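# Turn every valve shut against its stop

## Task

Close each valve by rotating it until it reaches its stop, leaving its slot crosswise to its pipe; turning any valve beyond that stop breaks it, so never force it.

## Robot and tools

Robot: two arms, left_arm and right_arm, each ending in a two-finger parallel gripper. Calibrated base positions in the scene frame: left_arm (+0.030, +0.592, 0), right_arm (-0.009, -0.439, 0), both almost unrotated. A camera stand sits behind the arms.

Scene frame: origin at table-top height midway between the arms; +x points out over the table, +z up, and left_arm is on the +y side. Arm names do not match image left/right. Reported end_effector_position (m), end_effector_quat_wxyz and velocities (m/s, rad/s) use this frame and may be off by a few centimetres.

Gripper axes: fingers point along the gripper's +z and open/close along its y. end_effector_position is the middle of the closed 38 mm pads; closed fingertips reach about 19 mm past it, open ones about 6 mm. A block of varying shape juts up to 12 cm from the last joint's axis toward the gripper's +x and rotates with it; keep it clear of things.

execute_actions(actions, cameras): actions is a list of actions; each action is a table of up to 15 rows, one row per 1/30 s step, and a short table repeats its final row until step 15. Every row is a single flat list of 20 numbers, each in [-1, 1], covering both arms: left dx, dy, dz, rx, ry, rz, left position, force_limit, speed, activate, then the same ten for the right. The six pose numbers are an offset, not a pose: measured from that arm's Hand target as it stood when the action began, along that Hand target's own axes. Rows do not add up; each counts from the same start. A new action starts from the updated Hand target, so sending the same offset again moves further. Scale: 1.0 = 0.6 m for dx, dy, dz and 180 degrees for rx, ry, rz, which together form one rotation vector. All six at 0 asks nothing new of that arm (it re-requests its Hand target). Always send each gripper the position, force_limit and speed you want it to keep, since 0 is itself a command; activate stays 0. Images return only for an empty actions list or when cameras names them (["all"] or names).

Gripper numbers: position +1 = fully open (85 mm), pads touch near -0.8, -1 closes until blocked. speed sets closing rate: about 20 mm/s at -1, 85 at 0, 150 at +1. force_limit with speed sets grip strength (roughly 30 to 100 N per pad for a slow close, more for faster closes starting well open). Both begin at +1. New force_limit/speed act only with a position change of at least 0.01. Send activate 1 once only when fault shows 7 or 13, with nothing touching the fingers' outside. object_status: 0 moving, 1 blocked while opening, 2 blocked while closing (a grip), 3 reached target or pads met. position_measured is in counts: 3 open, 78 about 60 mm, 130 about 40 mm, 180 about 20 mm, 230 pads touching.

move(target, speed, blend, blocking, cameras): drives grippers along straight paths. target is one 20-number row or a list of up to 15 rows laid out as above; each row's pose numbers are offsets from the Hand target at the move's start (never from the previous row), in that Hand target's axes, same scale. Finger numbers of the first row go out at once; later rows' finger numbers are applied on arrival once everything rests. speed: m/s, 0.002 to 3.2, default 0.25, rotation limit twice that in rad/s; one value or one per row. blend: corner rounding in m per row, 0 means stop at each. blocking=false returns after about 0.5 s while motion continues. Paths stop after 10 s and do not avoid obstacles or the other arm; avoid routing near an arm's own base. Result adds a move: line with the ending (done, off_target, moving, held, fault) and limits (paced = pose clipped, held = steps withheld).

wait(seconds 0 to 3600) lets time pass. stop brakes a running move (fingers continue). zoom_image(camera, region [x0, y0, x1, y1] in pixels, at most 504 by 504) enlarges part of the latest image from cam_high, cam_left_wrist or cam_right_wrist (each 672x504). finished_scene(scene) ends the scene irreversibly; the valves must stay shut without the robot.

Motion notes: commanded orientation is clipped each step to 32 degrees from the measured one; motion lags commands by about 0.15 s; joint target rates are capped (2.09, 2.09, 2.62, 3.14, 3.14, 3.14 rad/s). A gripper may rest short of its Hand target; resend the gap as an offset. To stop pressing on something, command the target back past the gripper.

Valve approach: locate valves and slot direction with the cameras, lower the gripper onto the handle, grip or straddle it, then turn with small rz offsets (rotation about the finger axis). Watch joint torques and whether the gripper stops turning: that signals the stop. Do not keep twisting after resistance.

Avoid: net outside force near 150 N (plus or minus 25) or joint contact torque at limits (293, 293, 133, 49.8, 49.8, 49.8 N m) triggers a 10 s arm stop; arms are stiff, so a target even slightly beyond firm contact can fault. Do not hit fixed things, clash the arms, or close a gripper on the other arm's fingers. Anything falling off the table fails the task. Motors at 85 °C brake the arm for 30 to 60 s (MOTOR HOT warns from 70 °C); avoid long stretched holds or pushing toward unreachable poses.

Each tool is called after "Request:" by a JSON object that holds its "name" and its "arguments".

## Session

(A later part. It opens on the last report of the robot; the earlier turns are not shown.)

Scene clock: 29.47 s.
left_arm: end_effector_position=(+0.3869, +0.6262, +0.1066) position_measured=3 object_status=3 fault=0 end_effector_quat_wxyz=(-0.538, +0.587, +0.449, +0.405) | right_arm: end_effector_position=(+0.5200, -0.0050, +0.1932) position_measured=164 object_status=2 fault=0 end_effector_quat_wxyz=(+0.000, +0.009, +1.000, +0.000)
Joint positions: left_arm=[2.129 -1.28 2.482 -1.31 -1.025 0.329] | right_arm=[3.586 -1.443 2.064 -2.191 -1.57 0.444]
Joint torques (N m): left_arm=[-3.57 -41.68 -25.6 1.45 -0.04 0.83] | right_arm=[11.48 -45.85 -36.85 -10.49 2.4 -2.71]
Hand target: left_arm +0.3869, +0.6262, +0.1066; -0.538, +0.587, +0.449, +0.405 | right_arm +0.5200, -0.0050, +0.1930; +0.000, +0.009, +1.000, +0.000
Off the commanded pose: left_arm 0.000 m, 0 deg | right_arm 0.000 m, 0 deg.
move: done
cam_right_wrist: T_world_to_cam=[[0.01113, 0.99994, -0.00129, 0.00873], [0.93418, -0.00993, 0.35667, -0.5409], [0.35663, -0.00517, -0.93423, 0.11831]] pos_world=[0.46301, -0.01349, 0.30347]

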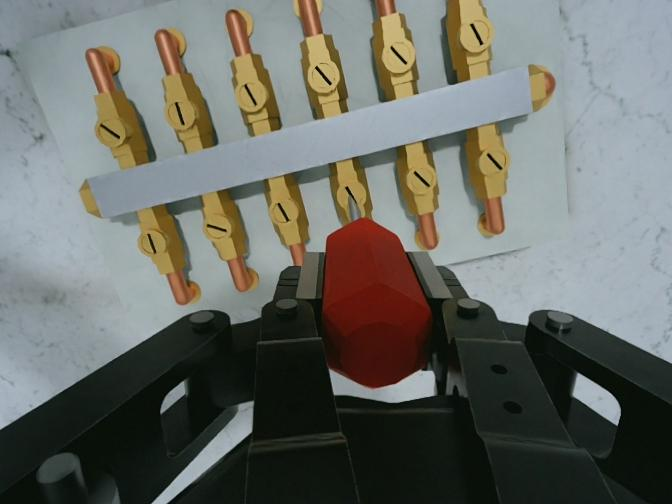

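Request:
{"name": "move", "arguments": {"target": [0,0,0,0,0,0,1,1,1,0, 0,0,0.0283,0,0,0,-1,-0.6,-0.7,0], "cameras": ["cam_right_wrist"], "speed": 0.05}}

Request:
{"name": "zoom_image", "arguments": {"camera": "cam_right_wrist", "region": [310, 150, 410, 250]}}

Scene clock: 30.80 s.
left_arm: end_effector_position=(+0.3869, +0.6262, +0.1066) position_measured=3 object_status=3 fault=0 end_effector_quat_wxyz=(-0.538, +0.587, +0.449, +0.405) | right_arm: end_effector_position=(+0.5200, -0.0050, +0.1762) position_measured=164 object_status=2 fault=0 end_effector_quat_wxyz=(+0.000, +0.009, +1.000, +0.000)
Joint positions: left_arm=[2.129 -1.28 2.482 -1.31 -1.025 0.329] | right_arm=[3.587 -1.424 2.079 -2.225 -1.57 0.444]
Joint torques (N m): left_arm=[-0.82 -40.46 -25.57 1.91 0.6 0.7] | right_arm=[12.73 -1.77 2.29 -0.72 2.59 -1.84]
Hand target: left_arm +0.3869, +0.6262, +0.1066; -0.538, +0.587, +0.449, +0.405 | right_arm +0.5200, -0.0050, +0.1760; +0.000, +0.009, +1.000, +0.000
Off the commanded pose: left_arm 0.000 m, 0 deg | right_arm 0.000 m, 0 deg.
move: done
cam_right_wrist: T_world_to_cam=[[0.0109, 0.99994, -0.00127, 0.00881], [0.93418, -0.00973, 0.35667, -0.53484], [0.35663, -0.00507, -0.93423, 0.10243]] pos_world=[0.46301, -0.01349, 0.28647]

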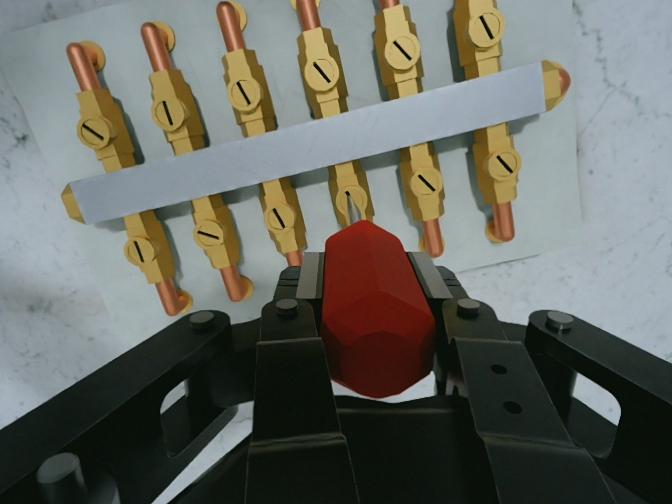

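Scaled by 5.040 from the camera's image (finer frame: 960x720).

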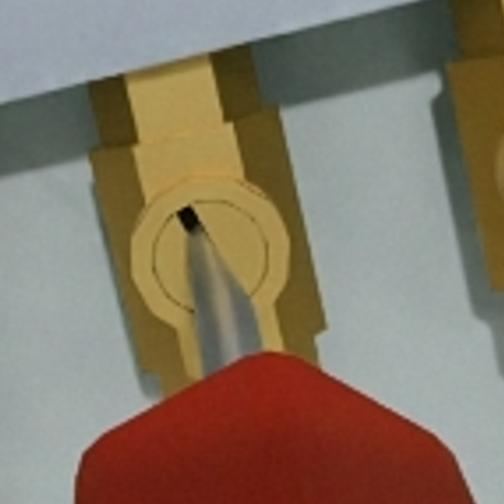

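Request:
{"name": "move", "arguments": {"target": [0,0,0,0,0,0,1,1,1,0, 0,0,-0.0033,0,0,0,-1,-0.6,-0.7,0], "cameras": ["cam_right_wrist"], "speed": 0.05}}

Request:
{"name": "zoom_image", "arguments": {"camera": "cam_right_wrist", "region": [310, 150, 410, 250]}}

Scene clock: 31.57 s.
left_arm: end_effector_position=(+0.3869, +0.6262, +0.1066) position_measured=3 object_status=3 fault=0 end_effector_quat_wxyz=(-0.538, +0.587, +0.449, +0.405) | right_arm: end_effector_position=(+0.5199, -0.0050, +0.1779) position_measured=164 object_status=2 fault=0 end_effector_quat_wxyz=(+0.000, +0.009, +1.000, +0.000)
Joint positions: left_arm=[2.129 -1.28 2.482 -1.31 -1.025 0.329] | right_arm=[3.587 -1.426 2.077 -2.221 -1.57 0.444]
Joint torques (N m): left_arm=[-1.9 -42.34 -24.63 1.75 0.7 0.7] | right_arm=[10.26 -70.79 -51.3 -0.79 2.46 -0.42]
Hand target: left_arm +0.3869, +0.6262, +0.1066; -0.538, +0.587, +0.449, +0.405 | right_arm +0.5200, -0.0050, +0.1780; +0.000, +0.009, +1.000, +0.000
Off the commanded pose: left_arm 0.000 m, 0 deg | right_arm 0.000 m, 0 deg.
move: done
cam_right_wrist: T_world_to_cam=[[0.0109, 0.99994, -0.00127, 0.00881], [0.93426, -0.00973, 0.35646, -0.53542], [0.35642, -0.00507, -0.93431, 0.10414]] pos_world=[0.46301, -0.01349, 0.28817]

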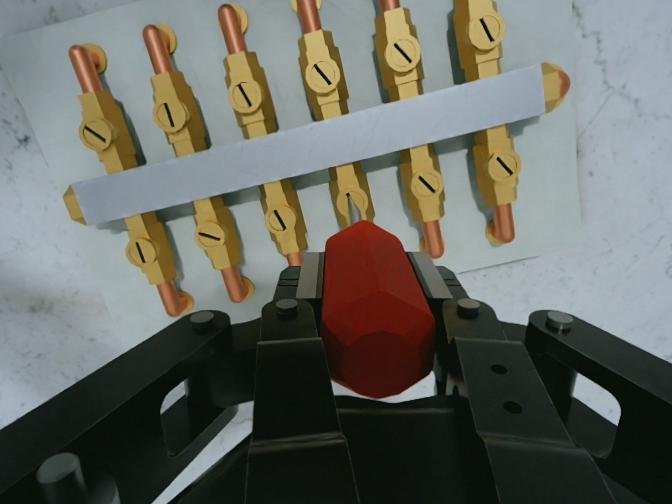

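Scaled by 5.040 from the camera's image (finer frame: 960x720).

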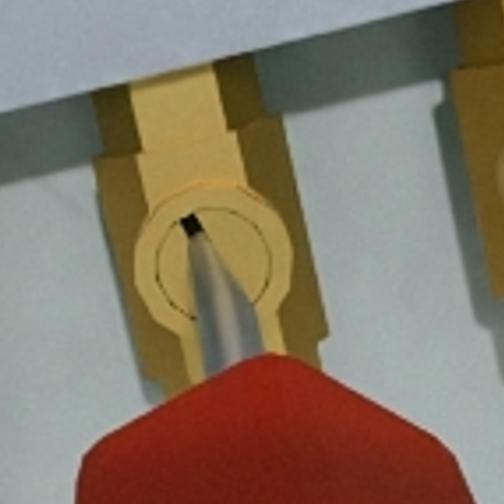

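Request:
{"name": "move", "arguments": {"target": [[0,0,0,0,0,0,1,1,1,0, 0,0,0.0033,0,0,0,-1,-0.6,-0.7,0],[0,0,0,0,0,0,1,1,1,0, 0,0,0.0033,0,0,-0.0667,-1,-0.6,-0.7,0]], "cameras": ["cam_right_wrist"], "speed": 0.1}}

Request:
{"name": "zoom_image", "arguments": {"camera": "cam_right_wrist", "region": [310, 150, 410, 250]}}

Scene clock: 33.57 s.
left_arm: end_effector_position=(+0.3869, +0.6262, +0.1066) position_measured=3 object_status=3 fault=0 end_effector_quat_wxyz=(-0.538, +0.587, +0.449, +0.405) | right_arm: end_effector_position=(+0.5200, -0.0050, +0.1760) position_measured=164 object_status=2 fault=0 end_effector_quat_wxyz=(+0.000, -0.095, +0.995, +0.000)
Joint positions: left_arm=[2.129 -1.28 2.482 -1.31 -1.025 0.329] | right_arm=[3.587 -1.424 2.079 -2.225 -1.57 0.234]
Joint torques (N m): left_arm=[0.34 -37.54 -23.1 1.35 0.61 0.78] | right_arm=[-6.58 -6.72 1.1 3.11 2.9 -2.55]
Hand target: left_arm +0.3869, +0.6262, +0.1066; -0.538, +0.587, +0.449, +0.405 | right_arm +0.5200, -0.0050, +0.1760; +0.000, -0.095, +0.995, +0.000
Off the commanded pose: left_arm 0.000 m, 0 deg | right_arm 0.000 m, 0 deg.
move: done
cam_right_wrist: T_world_to_cam=[[-0.19703, 0.9804, -0.00115, 0.11672], [0.91579, 0.18447, 0.3568, -0.52425], [0.35002, 0.06925, -0.93418, 0.10606]] pos_world=[0.46598, -0.02507, 0.28627]

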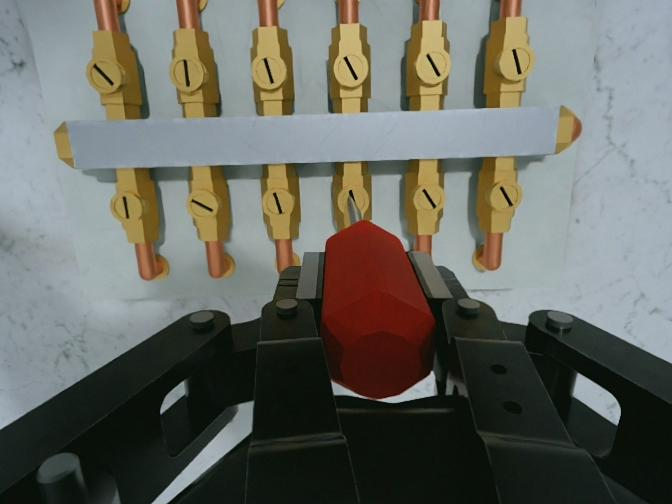

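Scaled by 5.040 from the camera's image (finer frame: 960x720).

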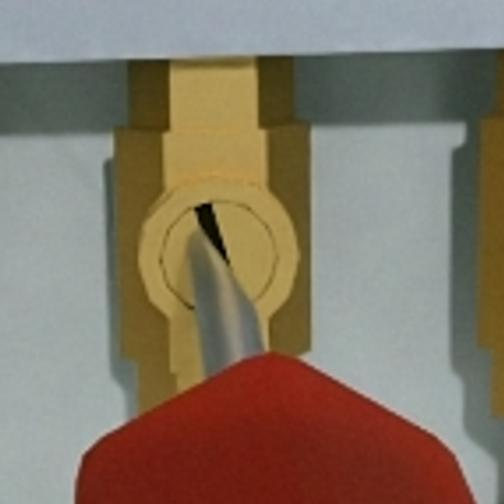

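Request:
{"name": "move", "arguments": {"target": [[0,0,0,0,0,0,1,1,1,0, 0,0,-0.005,0,0,0,-1,-0.6,-0.7,0],[0,0,0,0,0,0,1,1,1,0, 0.0003,0.0009,-0.005,0,0,0.0667,-1,-0.6,-0.7,0]], "cameras": ["cam_right_wrist"], "speed": 0.1}}

Request:
{"name": "zoom_image", "arguments": {"camera": "cam_right_wrist", "region": [325, 175, 375, 225]}}

Scene clock: 36.07 s.
left_arm: end_effector_position=(+0.3869, +0.6262, +0.1066) position_measured=3 object_status=3 fault=0 end_effector_quat_wxyz=(-0.538, +0.587, +0.449, +0.405) | right_arm: end_effector_position=(+0.5197, -0.0045, +0.1790) position_measured=164 object_status=2 fault=0 end_effector_quat_wxyz=(+0.000, +0.009, +1.000, +0.000)
Joint positions: left_arm=[2.129 -1.28 2.482 -1.31 -1.025 0.329] | right_arm=[3.587 -1.427 2.076 -2.219 -1.57 0.444]
Joint torques (N m): left_arm=[-2.3 -38.96 -24.94 1.12 0.29 0.97] | right_arm=[11.23 -47.29 -51.54 -0.97 -1.41 0.81]
Hand target: left_arm +0.3869, +0.6262, +0.1066; -0.538, +0.587, +0.449, +0.405 | right_arm +0.5197, -0.0045, +0.1790; +0.000, +0.009, +1.000, +0.000
Off the commanded pose: left_arm 0.000 m, 0 deg | right_arm 0.000 m, 0 deg.
move: done
cam_right_wrist: T_world_to_cam=[[0.01055, 0.99994, -0.00119, 0.00845], [0.93422, -0.00943, 0.35658, -0.53554], [0.35655, -0.00487, -0.93427, 0.10521]] pos_world=[0.46271, -0.01299, 0.28926]

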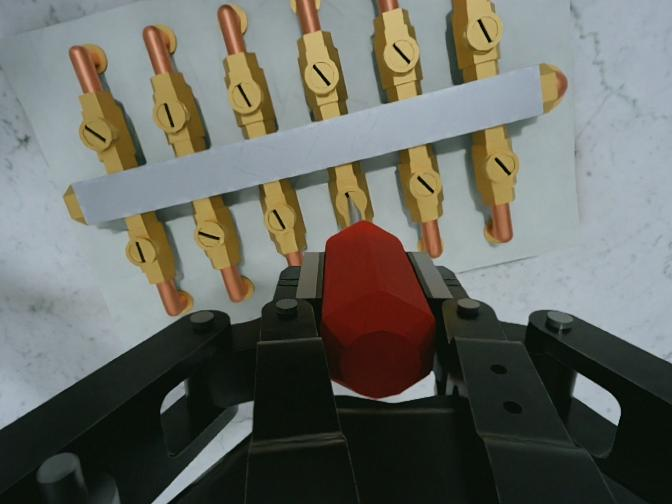

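Scaled by 10.080 from the camera's image (finer frame: 960x720).

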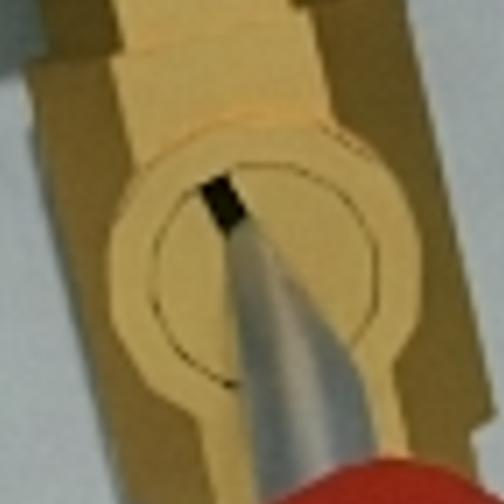

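Request:
{"name": "move", "arguments": {"target": [0,0,0,0,0,0,1,1,1,0, 0,0,0.0055,0,0,0,-1,-0.6,-0.7,0], "cameras": ["cam_right_wrist"], "speed": 0.03}}

Request:
{"name": "zoom_image", "arguments": {"camera": "cam_right_wrist", "region": [325, 175, 375, 225]}}

Scene clock: 36.80 s.
left_arm: end_effector_position=(+0.3869, +0.6262, +0.1066) position_measured=3 object_status=3 fault=0 end_effector_quat_wxyz=(-0.538, +0.587, +0.449, +0.405) | right_arm: end_effector_position=(+0.5199, -0.0044, +0.1761) position_measured=164 object_status=2 fault=0 end_effector_quat_wxyz=(+0.000, +0.009, +1.000, +0.001)
Joint positions: left_arm=[2.129 -1.28 2.482 -1.31 -1.025 0.329] | right_arm=[3.587 -1.424 2.078 -2.226 -1.57 0.444]
Joint torques (N m): left_arm=[-2.98 -41.49 -25.01 1.1 0.26 0.93] | right_arm=[10.51 -3.23 -3.19 -3.4 0.32 0.78]
Hand target: left_arm +0.3869, +0.6262, +0.1066; -0.538, +0.587, +0.449, +0.405 | right_arm +0.5197, -0.0045, +0.1757; +0.000, +0.009, +1.000, +0.000
Off the commanded pose: left_arm 0.000 m, 0 deg | right_arm 0.000 m, 0 deg.
move: done
cam_right_wrist: T_world_to_cam=[[0.01093, 0.99994, -0.00104, 0.00813], [0.93399, -0.00983, 0.35717, -0.53467], [0.35713, -0.00487, -0.93404, 0.10213]] pos_world=[0.46281, -0.01289, 0.28637]

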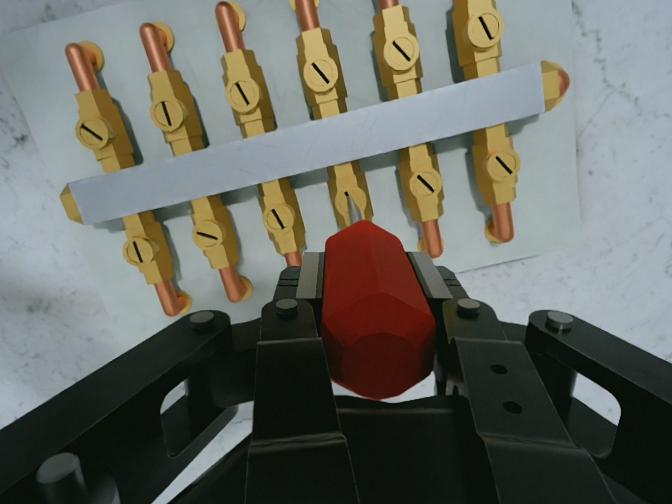

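Scaled by 10.080 from the camera's image (finer frame: 960x720).

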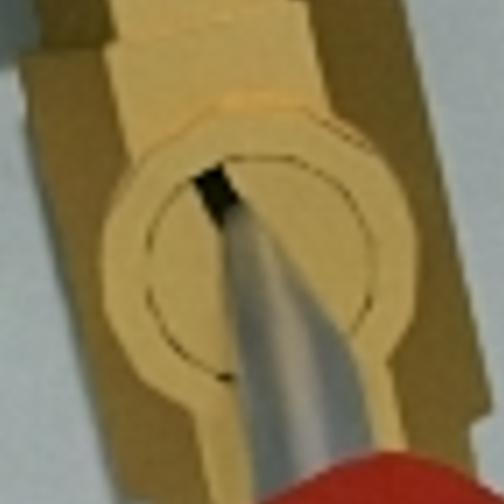

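Request:
{"name": "move", "arguments": {"target": [0,0,0,0,0,0,1,1,1,0, 0,0,0,0,0,-0.022,-1,-0.6,-0.7,0], "speed": 0.1}}

Request:
{"name": "move", "arguments": {"target": [0,0,0,0,0,0,1,1,1,0, 0,0,0,0,0,0.044,-1,-0.6,-0.7,0], "speed": 0.1, "cameras": ["cam_right_wrist"]}}

Request:
{"name": "zoom_image", "arguments": {"camera": "cam_right_wrist", "region": [325, 175, 375, 225]}}

Scene clock: 37.87 s.
left_arm: end_effector_position=(+0.3869, +0.6262, +0.1066) position_measured=3 object_status=3 fault=0 end_effector_quat_wxyz=(-0.538, +0.587, +0.449, +0.405) | right_arm: end_effector_position=(+0.5197, -0.0045, +0.1757) position_measured=164 object_status=2 fault=0 end_effector_quat_wxyz=(+0.000, -0.025, +1.000, +0.000)
Joint positions: left_arm=[2.129 -1.28 2.482 -1.31 -1.025 0.329] | right_arm=[3.587 -1.424 2.079 -2.226 -1.57 0.376]
Joint torques (N m): left_arm=[-2.18 -40.05 -25.2 1.82 0.38 0.32] | right_arm=[6.05 6.02 8.1 7.29 2.73 -2.76]
Hand target: left_arm +0.3869, +0.6262, +0.1066; -0.538, +0.587, +0.449, +0.405 | right_arm +0.5197, -0.0045, +0.1757; +0.000, -0.025, +1.000, +0.000
Off the commanded pose: left_arm 0.000 m, 0 deg | right_arm 0.000 m, 0 deg.
move: done

Scene clock: 39.07 s.
left_arm: end_effector_position=(+0.3869, +0.6262, +0.1066) position_measured=3 object_status=3 fault=0 end_effector_quat_wxyz=(-0.538, +0.587, +0.449, +0.405) | right_arm: end_effector_position=(+0.5197, -0.0045, +0.1757) position_measured=164 object_status=2 fault=0 end_effector_quat_wxyz=(+0.000, +0.044, +0.999, +0.000)
Joint positions: left_arm=[2.129 -1.28 2.482 -1.31 -1.025 0.329] | right_arm=[3.587 -1.424 2.079 -2.226 -1.57 0.513]
Joint torques (N m): left_arm=[-2.56 -44.23 -25.26 0.89 0.04 0.58] | right_arm=[5.47 -18.34 -15.61 7.16 0.03 0.48]
Hand target: left_arm +0.3869, +0.6262, +0.1066; -0.538, +0.587, +0.449, +0.405 | right_arm +0.5197, -0.0045, +0.1757; +0.000, +0.044, +0.999, +0.000
Off the commanded pose: left_arm 0.000 m, 0 deg | right_arm 0.000 m, 0 deg.
move: done
cam_right_wrist: T_world_to_cam=[[0.0797, 0.99682, -0.00125, -0.02742], [0.93138, -0.07402, 0.35644, -0.5332], [0.35521, -0.02958, -0.93432, 0.10269]] pos_world=[0.46232, -0.0091, 0.28597]

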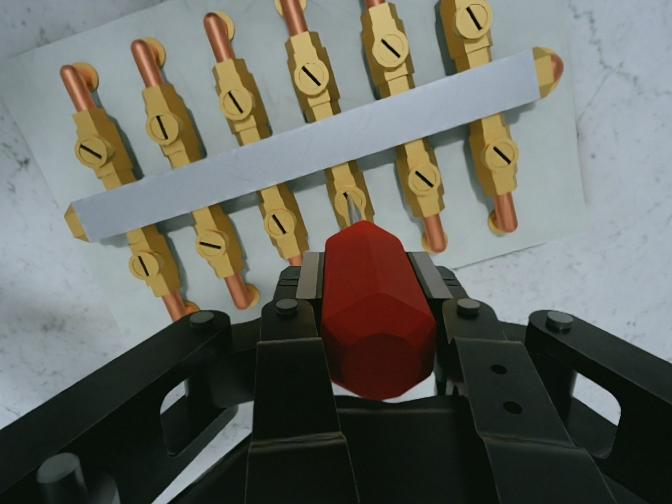

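Scaled by 10.080 from the camera's image (finer frame: 960x720).

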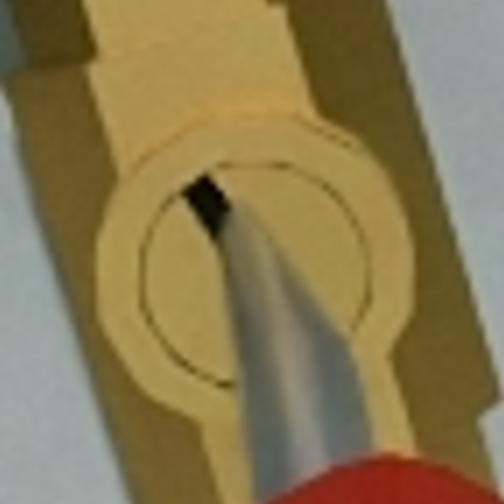

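Request:
{"name": "move", "arguments": {"target": [[0,0,0,0,0,0,1,1,1,0, -0.0006,-0.001,-0.0025,0,0,0,-1,-0.6,-0.7,0],[0,0,0,0,0,0,1,1,1,0, -0.0006,-0.001,0.0005,0,0,0,-1,-0.6,-0.7,0]], "cameras": ["cam_right_wrist"], "speed": 0.03}}

Request:
{"name": "zoom_image", "arguments": {"camera": "cam_right_wrist", "region": [325, 175, 375, 225]}}

Scene clock: 42.07 s.
left_arm: end_effector_position=(+0.3869, +0.6262, +0.1066) position_measured=3 object_status=3 fault=0 end_effector_quat_wxyz=(-0.538, +0.587, +0.449, +0.405) | right_arm: end_effector_position=(+0.5202, -0.0050, +0.1758) position_measured=164 object_status=2 fault=0 end_effector_quat_wxyz=(+0.000, +0.044, +0.999, +0.001)
Joint positions: left_arm=[2.129 -1.28 2.482 -1.31 -1.025 0.329] | right_arm=[3.586 -1.424 2.079 -2.226 -1.57 0.513]
Joint torques (N m): left_arm=[-4 -40.41 -23.99 1.18 0.53 1.37] | right_arm=[-14.3 -6.4 -3.92 -3.88 -0.52 -2.46]
Hand target: left_arm +0.3869, +0.6262, +0.1066; -0.538, +0.587, +0.449, +0.405 | right_arm +0.5200, -0.0051, +0.1754; +0.000, +0.044, +0.999, +0.000
Off the commanded pose: left_arm 0.000 m, 0 deg | right_arm 0.000 m, 0 deg.
move: done
cam_right_wrist: T_world_to_cam=[[0.07995, 0.9968, -0.001, -0.02714], [0.93114, -0.07433, 0.35702, -0.5337], [0.3558, -0.02948, -0.9341, 0.10229]] pos_world=[0.46272, -0.0096, 0.28607]

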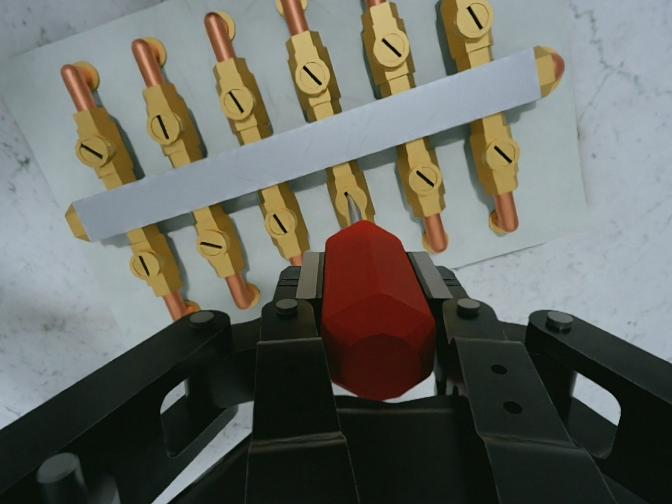

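Scaled by 10.080 from the camera's image (finer frame: 960x720).

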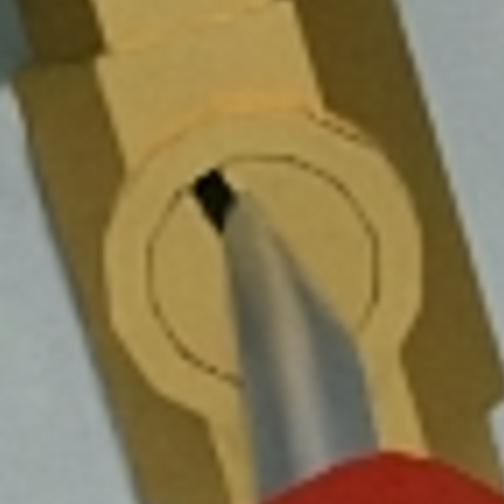

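Request:
{"name": "move", "arguments": {"target": [0,0,0,0,0,0,1,1,1,0, 0,0,0,0,0,-0.0556,-1,-0.6,-0.7,0], "cameras": ["cam_right_wrist"], "speed": 0.1}}

Request:
{"name": "zoom_image", "arguments": {"camera": "cam_right_wrist", "region": [325, 175, 375, 225]}}

Scene clock: 43.83 s.
left_arm: end_effector_position=(+0.3869, +0.6262, +0.1066) position_measured=3 object_status=3 fault=0 end_effector_quat_wxyz=(-0.538, +0.587, +0.449, +0.405) | right_arm: end_effector_position=(+0.5200, -0.0051, +0.1754) position_measured=164 object_status=2 fault=0 end_effector_quat_wxyz=(+0.000, -0.043, +0.999, +0.000)
Joint positions: left_arm=[2.129 -1.28 2.482 -1.31 -1.025 0.329] | right_arm=[3.586 -1.423 2.079 -2.226 -1.57 0.338]
Joint torques (N m): left_arm=[0.55 -40.93 -24.57 1.08 0.47 0.82] | right_arm=[-7.63 -7.47 6.79 10.16 2.58 -2.84]
Hand target: left_arm +0.3869, +0.6262, +0.1066; -0.538, +0.587, +0.449, +0.405 | right_arm +0.5200, -0.0051, +0.1754; +0.000, -0.043, +0.999, +0.000
Off the commanded pose: left_arm 0.000 m, 0 deg | right_arm 0.000 m, 0 deg.
move: done
cam_right_wrist: T_world_to_cam=[[-0.0942, 0.99555, -0.0013, 0.06349], [0.93002, 0.08846, 0.35671, -0.53185], [0.35524, 0.03239, -0.93422, 0.10262]] pos_world=[0.46416, -0.01948, 0.28567]

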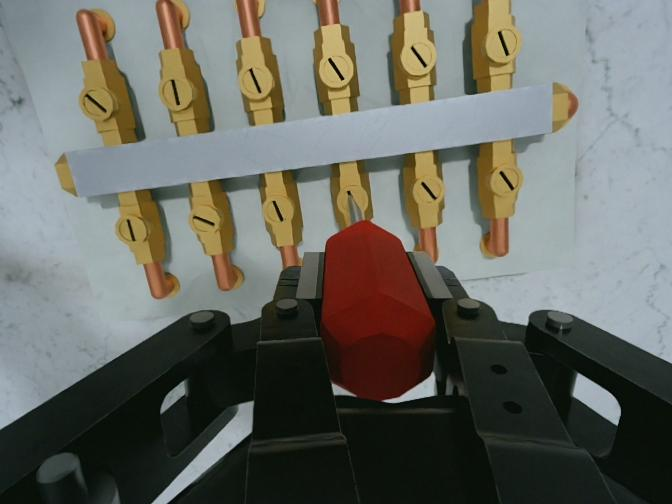

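Scaled by 10.080 from the camera's image (finer frame: 960x720).

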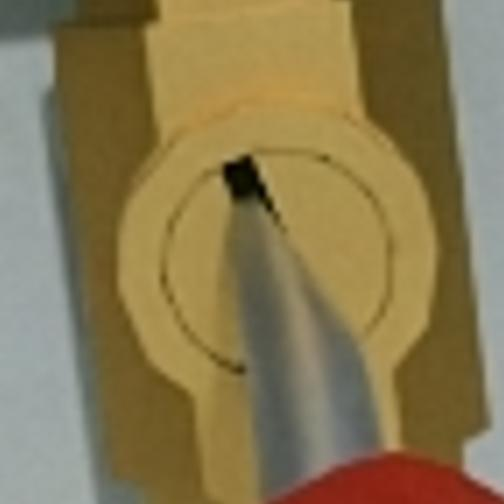

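Request:
{"name": "move", "arguments": {"target": [0,0,0,0,0,0,1,1,1,0, 0.001,-0.001,-0.008,0,0,0.0556,-1,-0.6,-0.7,0], "cameras": ["cam_right_wrist"], "speed": 0.1}}

Request:
{"name": "zoom_image", "arguments": {"camera": "cam_right_wrist", "region": [325, 175, 375, 225]}}

Request:
{"name": "zoom_image", "arguments": {"camera": "cam_right_wrist", "region": [340, 185, 364, 209]}}

Scene clock: 45.93 s.
left_arm: end_effector_position=(+0.3869, +0.6262, +0.1066) position_measured=3 object_status=3 fault=0 end_effector_quat_wxyz=(-0.538, +0.587, +0.449, +0.405) | right_arm: end_effector_position=(+0.5195, -0.0058, +0.1802) position_measured=164 object_status=2 fault=0 end_effector_quat_wxyz=(+0.000, +0.044, +0.999, +0.000)
Joint positions: left_arm=[2.129 -1.28 2.482 -1.31 -1.025 0.329] | right_arm=[3.586 -1.43 2.077 -2.217 -1.57 0.512]
Joint torques (N m): left_arm=[-2.61 -38.04 -25.17 1.41 0.57 1.1] | right_arm=[-9.21 -71.89 -51.99 -0.85 -1.85 0.2]
Hand target: left_arm +0.3869, +0.6262, +0.1066; -0.538, +0.587, +0.449, +0.405 | right_arm +0.5195, -0.0058, +0.1802; +0.000, +0.044, +0.999, +0.000
Off the commanded pose: left_arm 0.000 m, 0 deg | right_arm 0.000 m, 0 deg.
move: done
cam_right_wrist: T_world_to_cam=[[0.07962, 0.99682, -0.00128, -0.02615], [0.93136, -0.07393, 0.35652, -0.53463], [0.3553, -0.02958, -0.93429, 0.10692]] pos_world=[0.46202, -0.0103, 0.29046]

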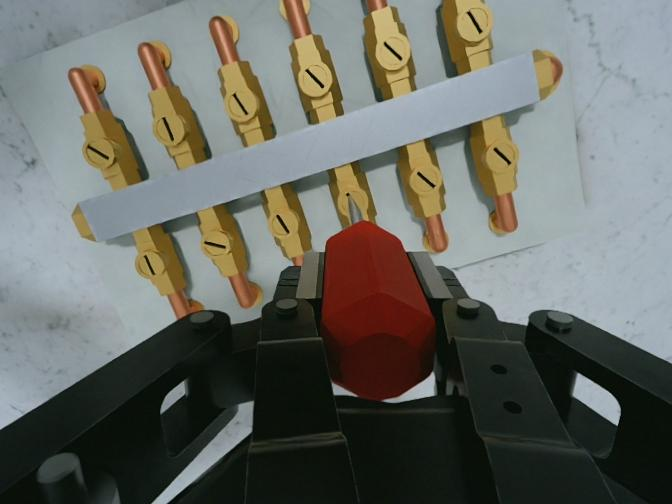

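Scaled by 10.080 from the camera's image (finer frame: 960x720).

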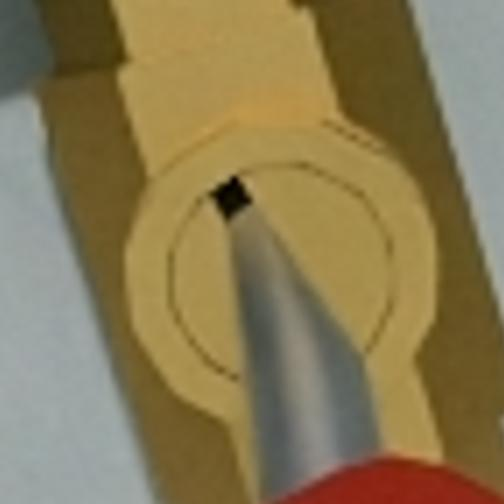

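Scaled by 21.000 from the camera's image (finer frame: 960x720).

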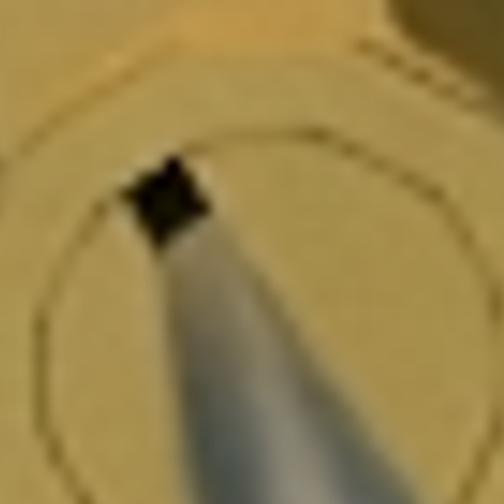

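Request:
{"name": "move", "arguments": {"target": [[0,0,0,0,0,0,1,1,1,0, 0.0014,0,0.004,0,0,0,-1,-0.6,-0.7,0],[0,0,0,0,0,0,1,1,1,0, 0.0014,0,0.0072,0,0,0,-1,-0.6,-0.7,0]], "cameras": ["cam_right_wrist"], "speed": 0.03}}

Request:
{"name": "zoom_image", "arguments": {"camera": "cam_right_wrist", "region": [335, 180, 365, 210]}}

Scene clock: 47.33 s.
left_arm: end_effector_position=(+0.3869, +0.6262, +0.1066) position_measured=3 object_status=3 fault=0 end_effector_quat_wxyz=(-0.538, +0.587, +0.449, +0.405) | right_arm: end_effector_position=(+0.5187, -0.0057, +0.1762) position_measured=164 object_status=2 fault=0 end_effector_quat_wxyz=(+0.000, +0.044, +0.999, +0.000)
Joint positions: left_arm=[2.129 -1.28 2.482 -1.31 -1.025 0.329] | right_arm=[3.586 -1.426 2.081 -2.226 -1.57 0.513]
Joint torques (N m): left_arm=[-1.29 -40.52 -26.71 1.24 0.37 0.89] | right_arm=[11.54 -36.71 -26.69 -9.31 -1.29 0.74]
Hand target: left_arm +0.3869, +0.6262, +0.1066; -0.538, +0.587, +0.449, +0.405 | right_arm +0.5186, -0.0057, +0.1759; +0.000, +0.044, +0.999, +0.000
Off the commanded pose: left_arm 0.000 m, 0 deg | right_arm 0.000 m, 0 deg.
move: done
cam_right_wrist: T_world_to_cam=[[0.08002, 0.99679, -0.00121, -0.02639], [0.93124, -0.07433, 0.35674, -0.53246], [0.35551, -0.02968, -0.9342, 0.10335]] pos_world=[0.46122, -0.0102, 0.28647]

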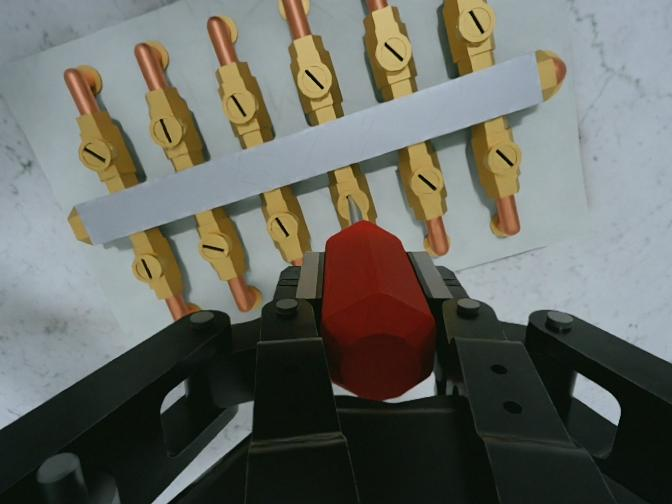

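Scaled by 16.800 from the camera's image (finer frame: 960x720).

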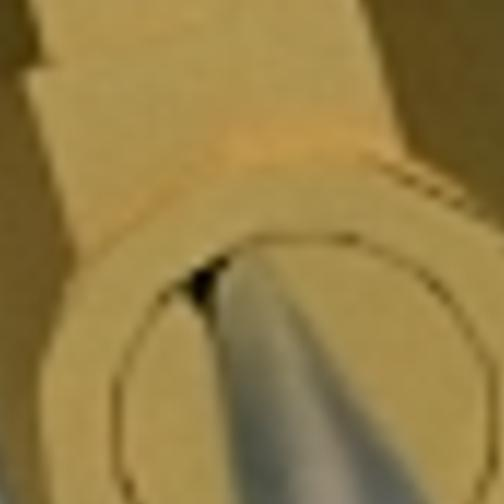

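Request:
{"name": "move", "arguments": {"target": [[0,0,0,0,0,0,1,1,1,0, 0,0,-0.004,0,0,0,-1,-0.6,-0.7,0],[0,0,0,0,0,0,1,1,1,0, -0.0027,-0.0013,-0.002,0,0,0,-1,-0.6,-0.7,0]], "cameras": ["cam_right_wrist"], "speed": 0.03}}

Request:
{"name": "zoom_image", "arguments": {"camera": "cam_right_wrist", "region": [335, 180, 365, 210]}}

Scene clock: 48.50 s.
left_arm: end_effector_position=(+0.3869, +0.6262, +0.1066) position_measured=3 object_status=3 fault=0 end_effector_quat_wxyz=(-0.538, +0.587, +0.449, +0.405) | right_arm: end_effector_position=(+0.5199, -0.0065, +0.1772) position_measured=164 object_status=2 fault=0 end_effector_quat_wxyz=(+0.000, +0.044, +0.999, +0.000)
Joint positions: left_arm=[2.129 -1.28 2.482 -1.31 -1.025 0.329] | right_arm=[3.585 -1.427 2.079 -2.223 -1.57 0.511]
Joint torques (N m): left_arm=[-4.09 -39.24 -24.82 0.8 0.87 0.49] | right_arm=[-15.94 -45.44 -52.62 -10.34 1.02 -2.35]
Hand target: left_arm +0.3869, +0.6262, +0.1066; -0.538, +0.587, +0.449, +0.405 | right_arm +0.5202, -0.0066, +0.1771; +0.000, +0.044, +0.999, +0.000
Off the commanded pose: left_arm 0.000 m, 0 deg | right_arm 0.000 m, 0 deg.
move: done
cam_right_wrist: T_world_to_cam=[[0.07996, 0.9968, -0.00136, -0.02563], [0.93133, -0.07423, 0.35654, -0.53407], [0.3553, -0.02978, -0.93428, 0.10391]] pos_world=[0.46252, -0.011, 0.28747]

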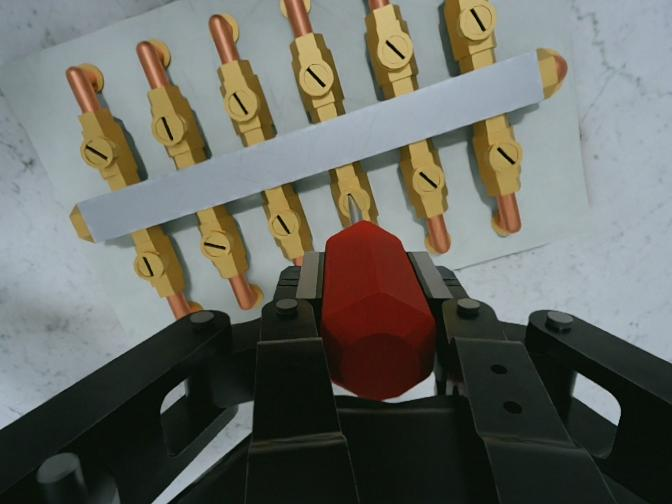

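Scaled by 16.800 from the camera's image (finer frame: 960x720).

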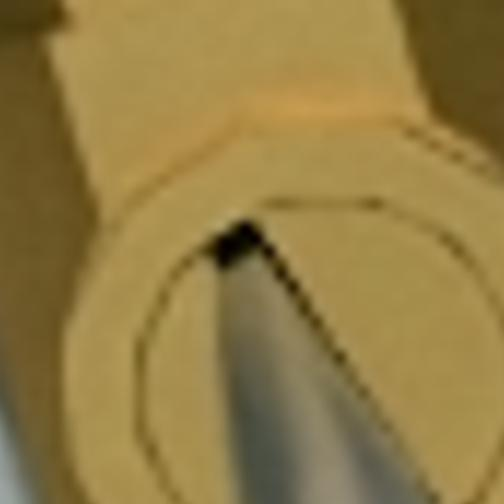

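Request:
{"name": "move", "arguments": {"target": [0,0,0,0,0,0,1,1,1,0, 0.0005,0.0001,0.0045,0,0,0,-1,-0.6,-0.7,0], "cameras": ["cam_right_wrist"], "speed": 0.03}}

Request:
{"name": "zoom_image", "arguments": {"camera": "cam_right_wrist", "region": [335, 180, 365, 210]}}

Scene clock: 49.20 s.
left_arm: end_effector_position=(+0.3869, +0.6262, +0.1066) position_measured=3 object_status=3 fault=0 end_effector_quat_wxyz=(-0.538, +0.587, +0.449, +0.405) | right_arm: end_effector_position=(+0.5199, -0.0065, +0.1745) position_measured=164 object_status=2 fault=0 end_effector_quat_wxyz=(+0.000, +0.044, +0.999, +0.000)
Joint positions: left_arm=[2.129 -1.28 2.482 -1.31 -1.025 0.329] | right_arm=[3.584 -1.424 2.082 -2.229 -1.57 0.511]
Joint torques (N m): left_arm=[-5.91 -40.03 -25.55 1.19 0.43 1.13] | right_arm=[8.93 -44.68 -33.76 -10.69 1.75 0.63]
Hand target: left_arm +0.3869, +0.6262, +0.1066; -0.538, +0.587, +0.449, +0.405 | right_arm +0.5199, -0.0065, +0.1744; +0.000, +0.044, +0.999, +0.000
Off the commanded pose: left_arm 0.000 m, 0 deg | right_arm 0.000 m, 0 deg.
move: done
cam_right_wrist: T_world_to_cam=[[0.08002, 0.99679, -0.00123, -0.0256], [0.93131, -0.07433, 0.35657, -0.53311], [0.35533, -0.02968, -0.93427, 0.10137]] pos_world=[0.46252, -0.0111, 0.28476]

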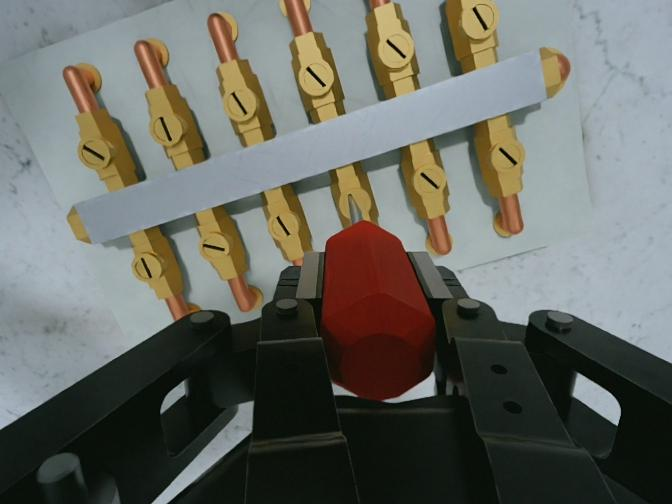

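Scaled by 16.800 from the camera's image (finer frame: 960x720).

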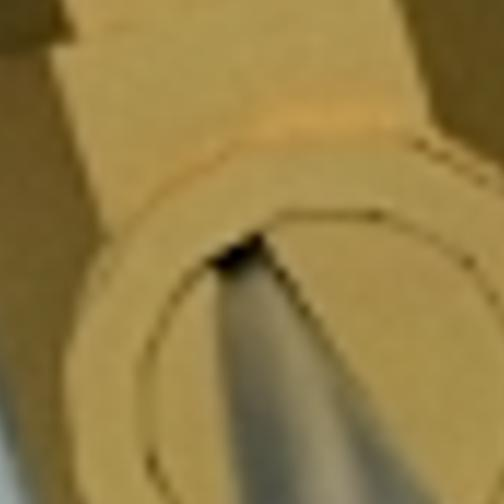

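Request:
{"name": "move", "arguments": {"target": [0,0,0,0,0,0,1,1,1,0, 0,0,0.0025,0,0,0,-1,-0.6,-0.7,0], "speed": 0.03}}

Request:
{"name": "move", "arguments": {"target": [0,0,0,0,0,0,1,1,1,0, 0,0,0,0,0,-0.0333,-1,-0.6,-0.7,0], "speed": 0.1, "cameras": ["cam_right_wrist"]}}

Request:
{"name": "zoom_image", "arguments": {"camera": "cam_right_wrist", "region": [335, 180, 365, 210]}}

Scene clock: 49.90 s.
left_arm: end_effector_position=(+0.3869, +0.6262, +0.1066) position_measured=3 object_status=3 fault=0 end_effector_quat_wxyz=(-0.538, +0.587, +0.449, +0.405) | right_arm: end_effector_position=(+0.5200, -0.0065, +0.1731) position_measured=164 object_status=2 fault=0 end_effector_quat_wxyz=(+0.000, +0.044, +0.999, +0.000)
Joint positions: left_arm=[2.129 -1.28 2.482 -1.31 -1.025 0.329] | right_arm=[3.584 -1.422 2.083 -2.232 -1.57 0.511]
Joint torques (N m): left_arm=[-3.11 -41.27 -25.93 0.89 0.83 1.26] | right_arm=[12.66 -5.66 -4.15 -4.08 1.79 0.45]
Hand target: left_arm +0.3869, +0.6262, +0.1066; -0.538, +0.587, +0.449, +0.405 | right_arm +0.5199, -0.0065, +0.1729; +0.000, +0.044, +0.999, +0.000
Off the commanded pose: left_arm 0.000 m, 0 deg | right_arm 0.000 m, 0 deg.
move: done

Scene clock: 50.93 s.
left_arm: end_effector_position=(+0.3869, +0.6262, +0.1066) position_measured=3 object_status=3 fault=0 end_effector_quat_wxyz=(-0.538, +0.587, +0.449, +0.405) | right_arm: end_effector_position=(+0.5198, -0.0065, +0.1728) position_measured=164 object_status=2 fault=0 end_effector_quat_wxyz=(+0.000, -0.008, +1.000, +0.000)
Joint positions: left_arm=[2.129 -1.28 2.482 -1.31 -1.025 0.329] | right_arm=[3.585 -1.422 2.083 -2.232 -1.57 0.406]
Joint torques (N m): left_arm=[-3.91 -40.17 -23.29 1.53 0.71 0.58] | right_arm=[-8.52 -33.66 -20.65 7.31 1.16 -3.26]
Hand target: left_arm +0.3869, +0.6262, +0.1066; -0.538, +0.587, +0.449, +0.405 | right_arm +0.5199, -0.0065, +0.1729; +0.000, -0.008, +1.000, +0.000
Off the commanded pose: left_arm 0.000 m, 0 deg | right_arm 0.000 m, 0 deg.
move: done
cam_right_wrist: T_world_to_cam=[[-0.02426, 0.9997, -0.00136, 0.0286], [0.93396, 0.02315, 0.35662, -0.53316], [0.35654, 0.00738, -0.93425, 0.09943]] pos_world=[0.4632, -0.01699, 0.28307]

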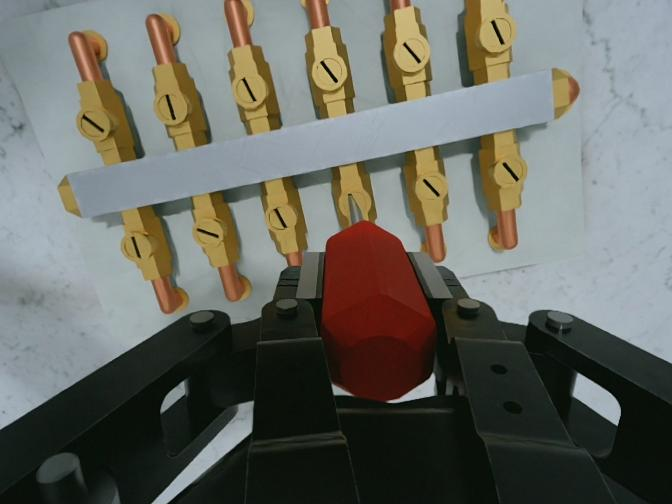

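Scaled by 16.800 from the camera's image (finer frame: 960x720).

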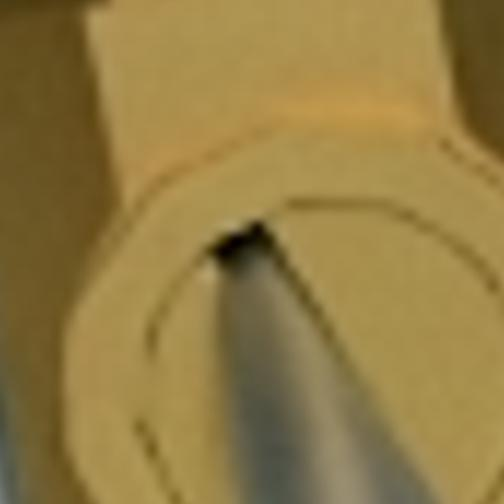

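Request:
{"name": "move", "arguments": {"target": [0,0,0,0,0,0,1,1,1,0, 0,0,0,0,0,-0.1111,-1,-0.6,-0.7,0], "speed": 0.15, "cameras": ["cam_right_wrist"]}}

Request:
{"name": "zoom_image", "arguments": {"camera": "cam_right_wrist", "region": [335, 180, 365, 210]}}

Scene clock: 53.23 s.
left_arm: end_effector_position=(+0.3869, +0.6262, +0.1066) position_measured=3 object_status=3 fault=0 end_effector_quat_wxyz=(-0.538, +0.587, +0.449, +0.405) | right_arm: end_effector_position=(+0.5199, -0.0065, +0.1729) position_measured=164 object_status=2 fault=0 end_effector_quat_wxyz=(+0.000, -0.182, +0.983, +0.000)
Joint positions: left_arm=[2.129 -1.28 2.482 -1.31 -1.025 0.329] | right_arm=[3.585 -1.422 2.083 -2.232 -1.57 0.057]
Joint torques (N m): left_arm=[-5.01 -38.13 -25.11 0.98 1.1 1.21] | right_arm=[-28.82 -34.55 -20.79 6.19 -2.56 -2.88]
Hand target: left_arm +0.3869, +0.6262, +0.1066; -0.538, +0.587, +0.449, +0.405 | right_arm +0.5199, -0.0065, +0.1729; +0.000, -0.182, +0.983, +0.000
Off the commanded pose: left_arm 0.000 m, 0 deg | right_arm 0.000 m, 0 deg.
move: done
cam_right_wrist: T_world_to_cam=[[-0.36468, 0.93113, -0.00108, 0.20509], [0.86967, 0.34102, 0.3569, -0.49776], [0.33269, 0.12922, -0.93414, 0.11272]] pos_world=[0.47017, -0.03579, 0.28317]

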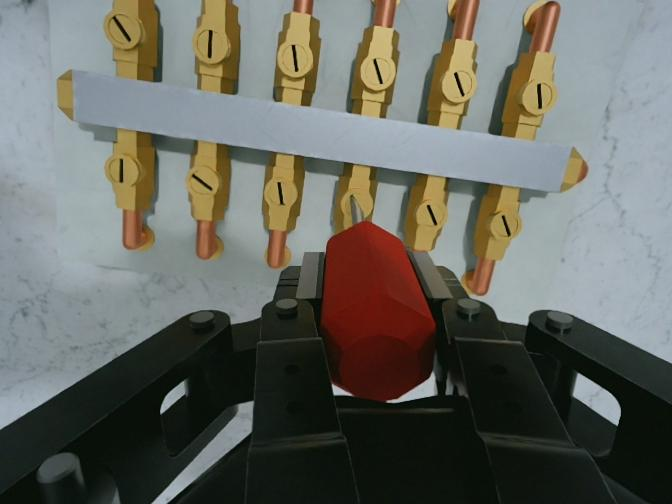

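Scaled by 16.800 from the camera's image (finer frame: 960x720).

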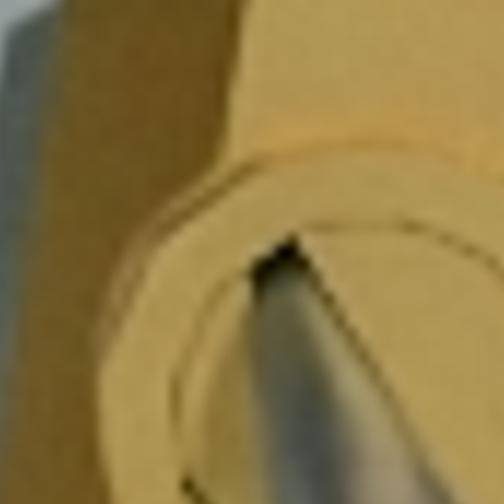

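Request:
{"name": "move", "arguments": {"target": [0,0,0,0,0,0,1,1,1,0, -0.00115,0.00185,0,0,0,-0.1111,-1,-0.6,-0.7,0], "speed": 0.15, "cameras": ["cam_right_wrist"]}}

Request:
{"name": "zoom_image", "arguments": {"camera": "cam_right_wrist", "region": [335, 180, 365, 210]}}

Scene clock: 55.60 s.
left_arm: end_effector_position=(+0.3869, +0.6262, +0.1066) position_measured=3 object_status=3 fault=0 end_effector_quat_wxyz=(-0.538, +0.587, +0.449, +0.405) | right_arm: end_effector_position=(+0.5201, -0.0052, +0.1729) position_measured=164 object_status=2 fault=0 end_effector_quat_wxyz=(+0.000, -0.350, +0.937, +0.001)
Joint positions: left_arm=[2.129 -1.28 2.482 -1.31 -1.025 0.329] | right_arm=[3.586 -1.421 2.081 -2.231 -1.57 -0.29]
Joint torques (N m): left_arm=[-2.66 -42.07 -24.84 1.26 0.64 0.86] | right_arm=[-20.15 -26.24 -33.3 2.76 -3.24 -3.39]
Hand target: left_arm +0.3869, +0.6262, +0.1066; -0.538, +0.587, +0.449, +0.405 | right_arm +0.5201, -0.0052, +0.1729; +0.000, -0.350, +0.937, +0.001
Off the commanded pose: left_arm 0.000 m, 0 deg | right_arm 0.000 m, 0 deg.
move: done
cam_right_wrist: T_world_to_cam=[[-0.66109, 0.7503, -0.00104, 0.35722], [0.70053, 0.61773, 0.35731, -0.40907], [0.26874, 0.23549, -0.93398, 0.14618]] pos_world=[0.48343, -0.04976, 0.28307]

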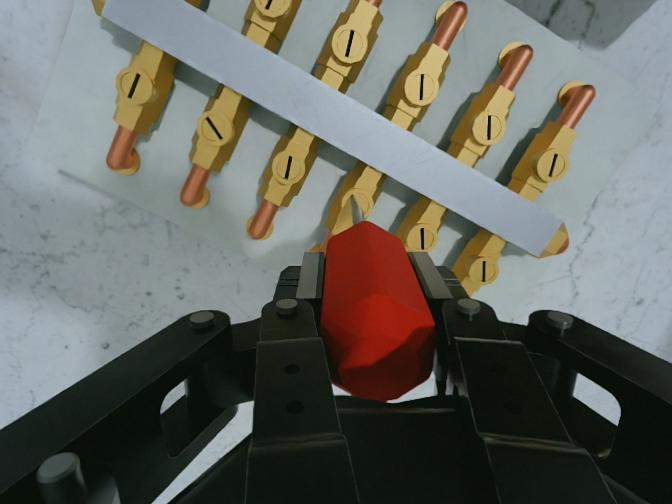

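Scaled by 16.800 from the camera's image (finer frame: 960x720).

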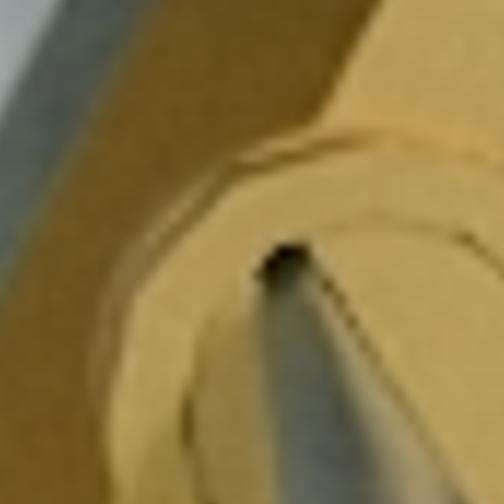

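Request:
{"name": "move", "arguments": {"target": [0,0,0,0,0,0,1,1,1,0, -0.0005,0.0022,0,0,0,-0.1111,-1,-0.6,-0.7,0], "speed": 0.15, "cameras": ["cam_right_wrist"]}}

Request:
{"name": "zoom_image", "arguments": {"camera": "cam_right_wrist", "region": [335, 180, 365, 210]}}

Scene clock: 57.53 s.
left_arm: end_effector_position=(+0.3869, +0.6262, +0.1066) position_measured=3 object_status=3 fault=0 end_effector_quat_wxyz=(-0.538, +0.587, +0.449, +0.405) | right_arm: end_effector_position=(+0.5195, -0.0040, +0.1729) position_measured=164 object_status=2 fault=0 end_effector_quat_wxyz=(+0.000, -0.507, +0.862, +0.001)
Joint positions: left_arm=[2.129 -1.28 2.482 -1.31 -1.025 0.329] | right_arm=[3.588 -1.42 2.081 -2.231 -1.57 -0.637]
Joint torques (N m): left_arm=[-3.5 -42.38 -27.34 1.26 0.03 1.1] | right_arm=[-15.04 -28.61 -36.22 -0.32 -2.74 -2.98]
Hand target: left_arm +0.3869, +0.6262, +0.1066; -0.538, +0.587, +0.449, +0.405 | right_arm +0.5195, -0.0040, +0.1729; +0.000, -0.507, +0.862, +0.001
Off the commanded pose: left_arm 0.000 m, 0 deg | right_arm 0.000 m, 0 deg.
move: done
cam_right_wrist: T_world_to_cam=[[-0.87783, 0.47897, -0.00112, 0.46732], [0.44696, 0.82, 0.35754, -0.27687], [0.17216, 0.31336, -0.9339, 0.19655]] pos_world=[0.50014, -0.0584, 0.28307]

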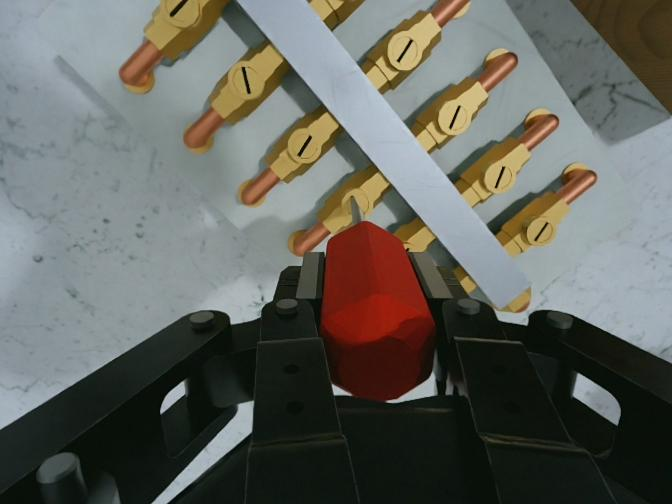

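Scaled by 16.800 from the camera's image (finer frame: 960x720).

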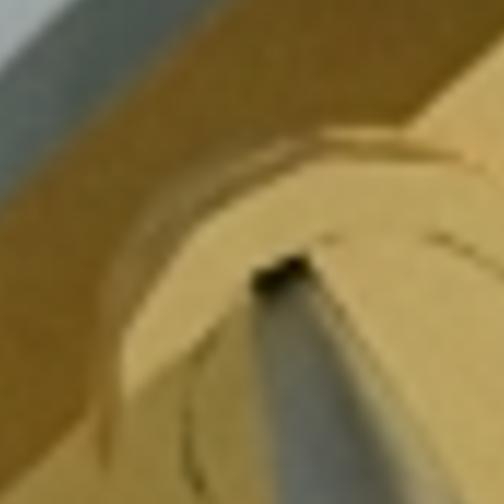

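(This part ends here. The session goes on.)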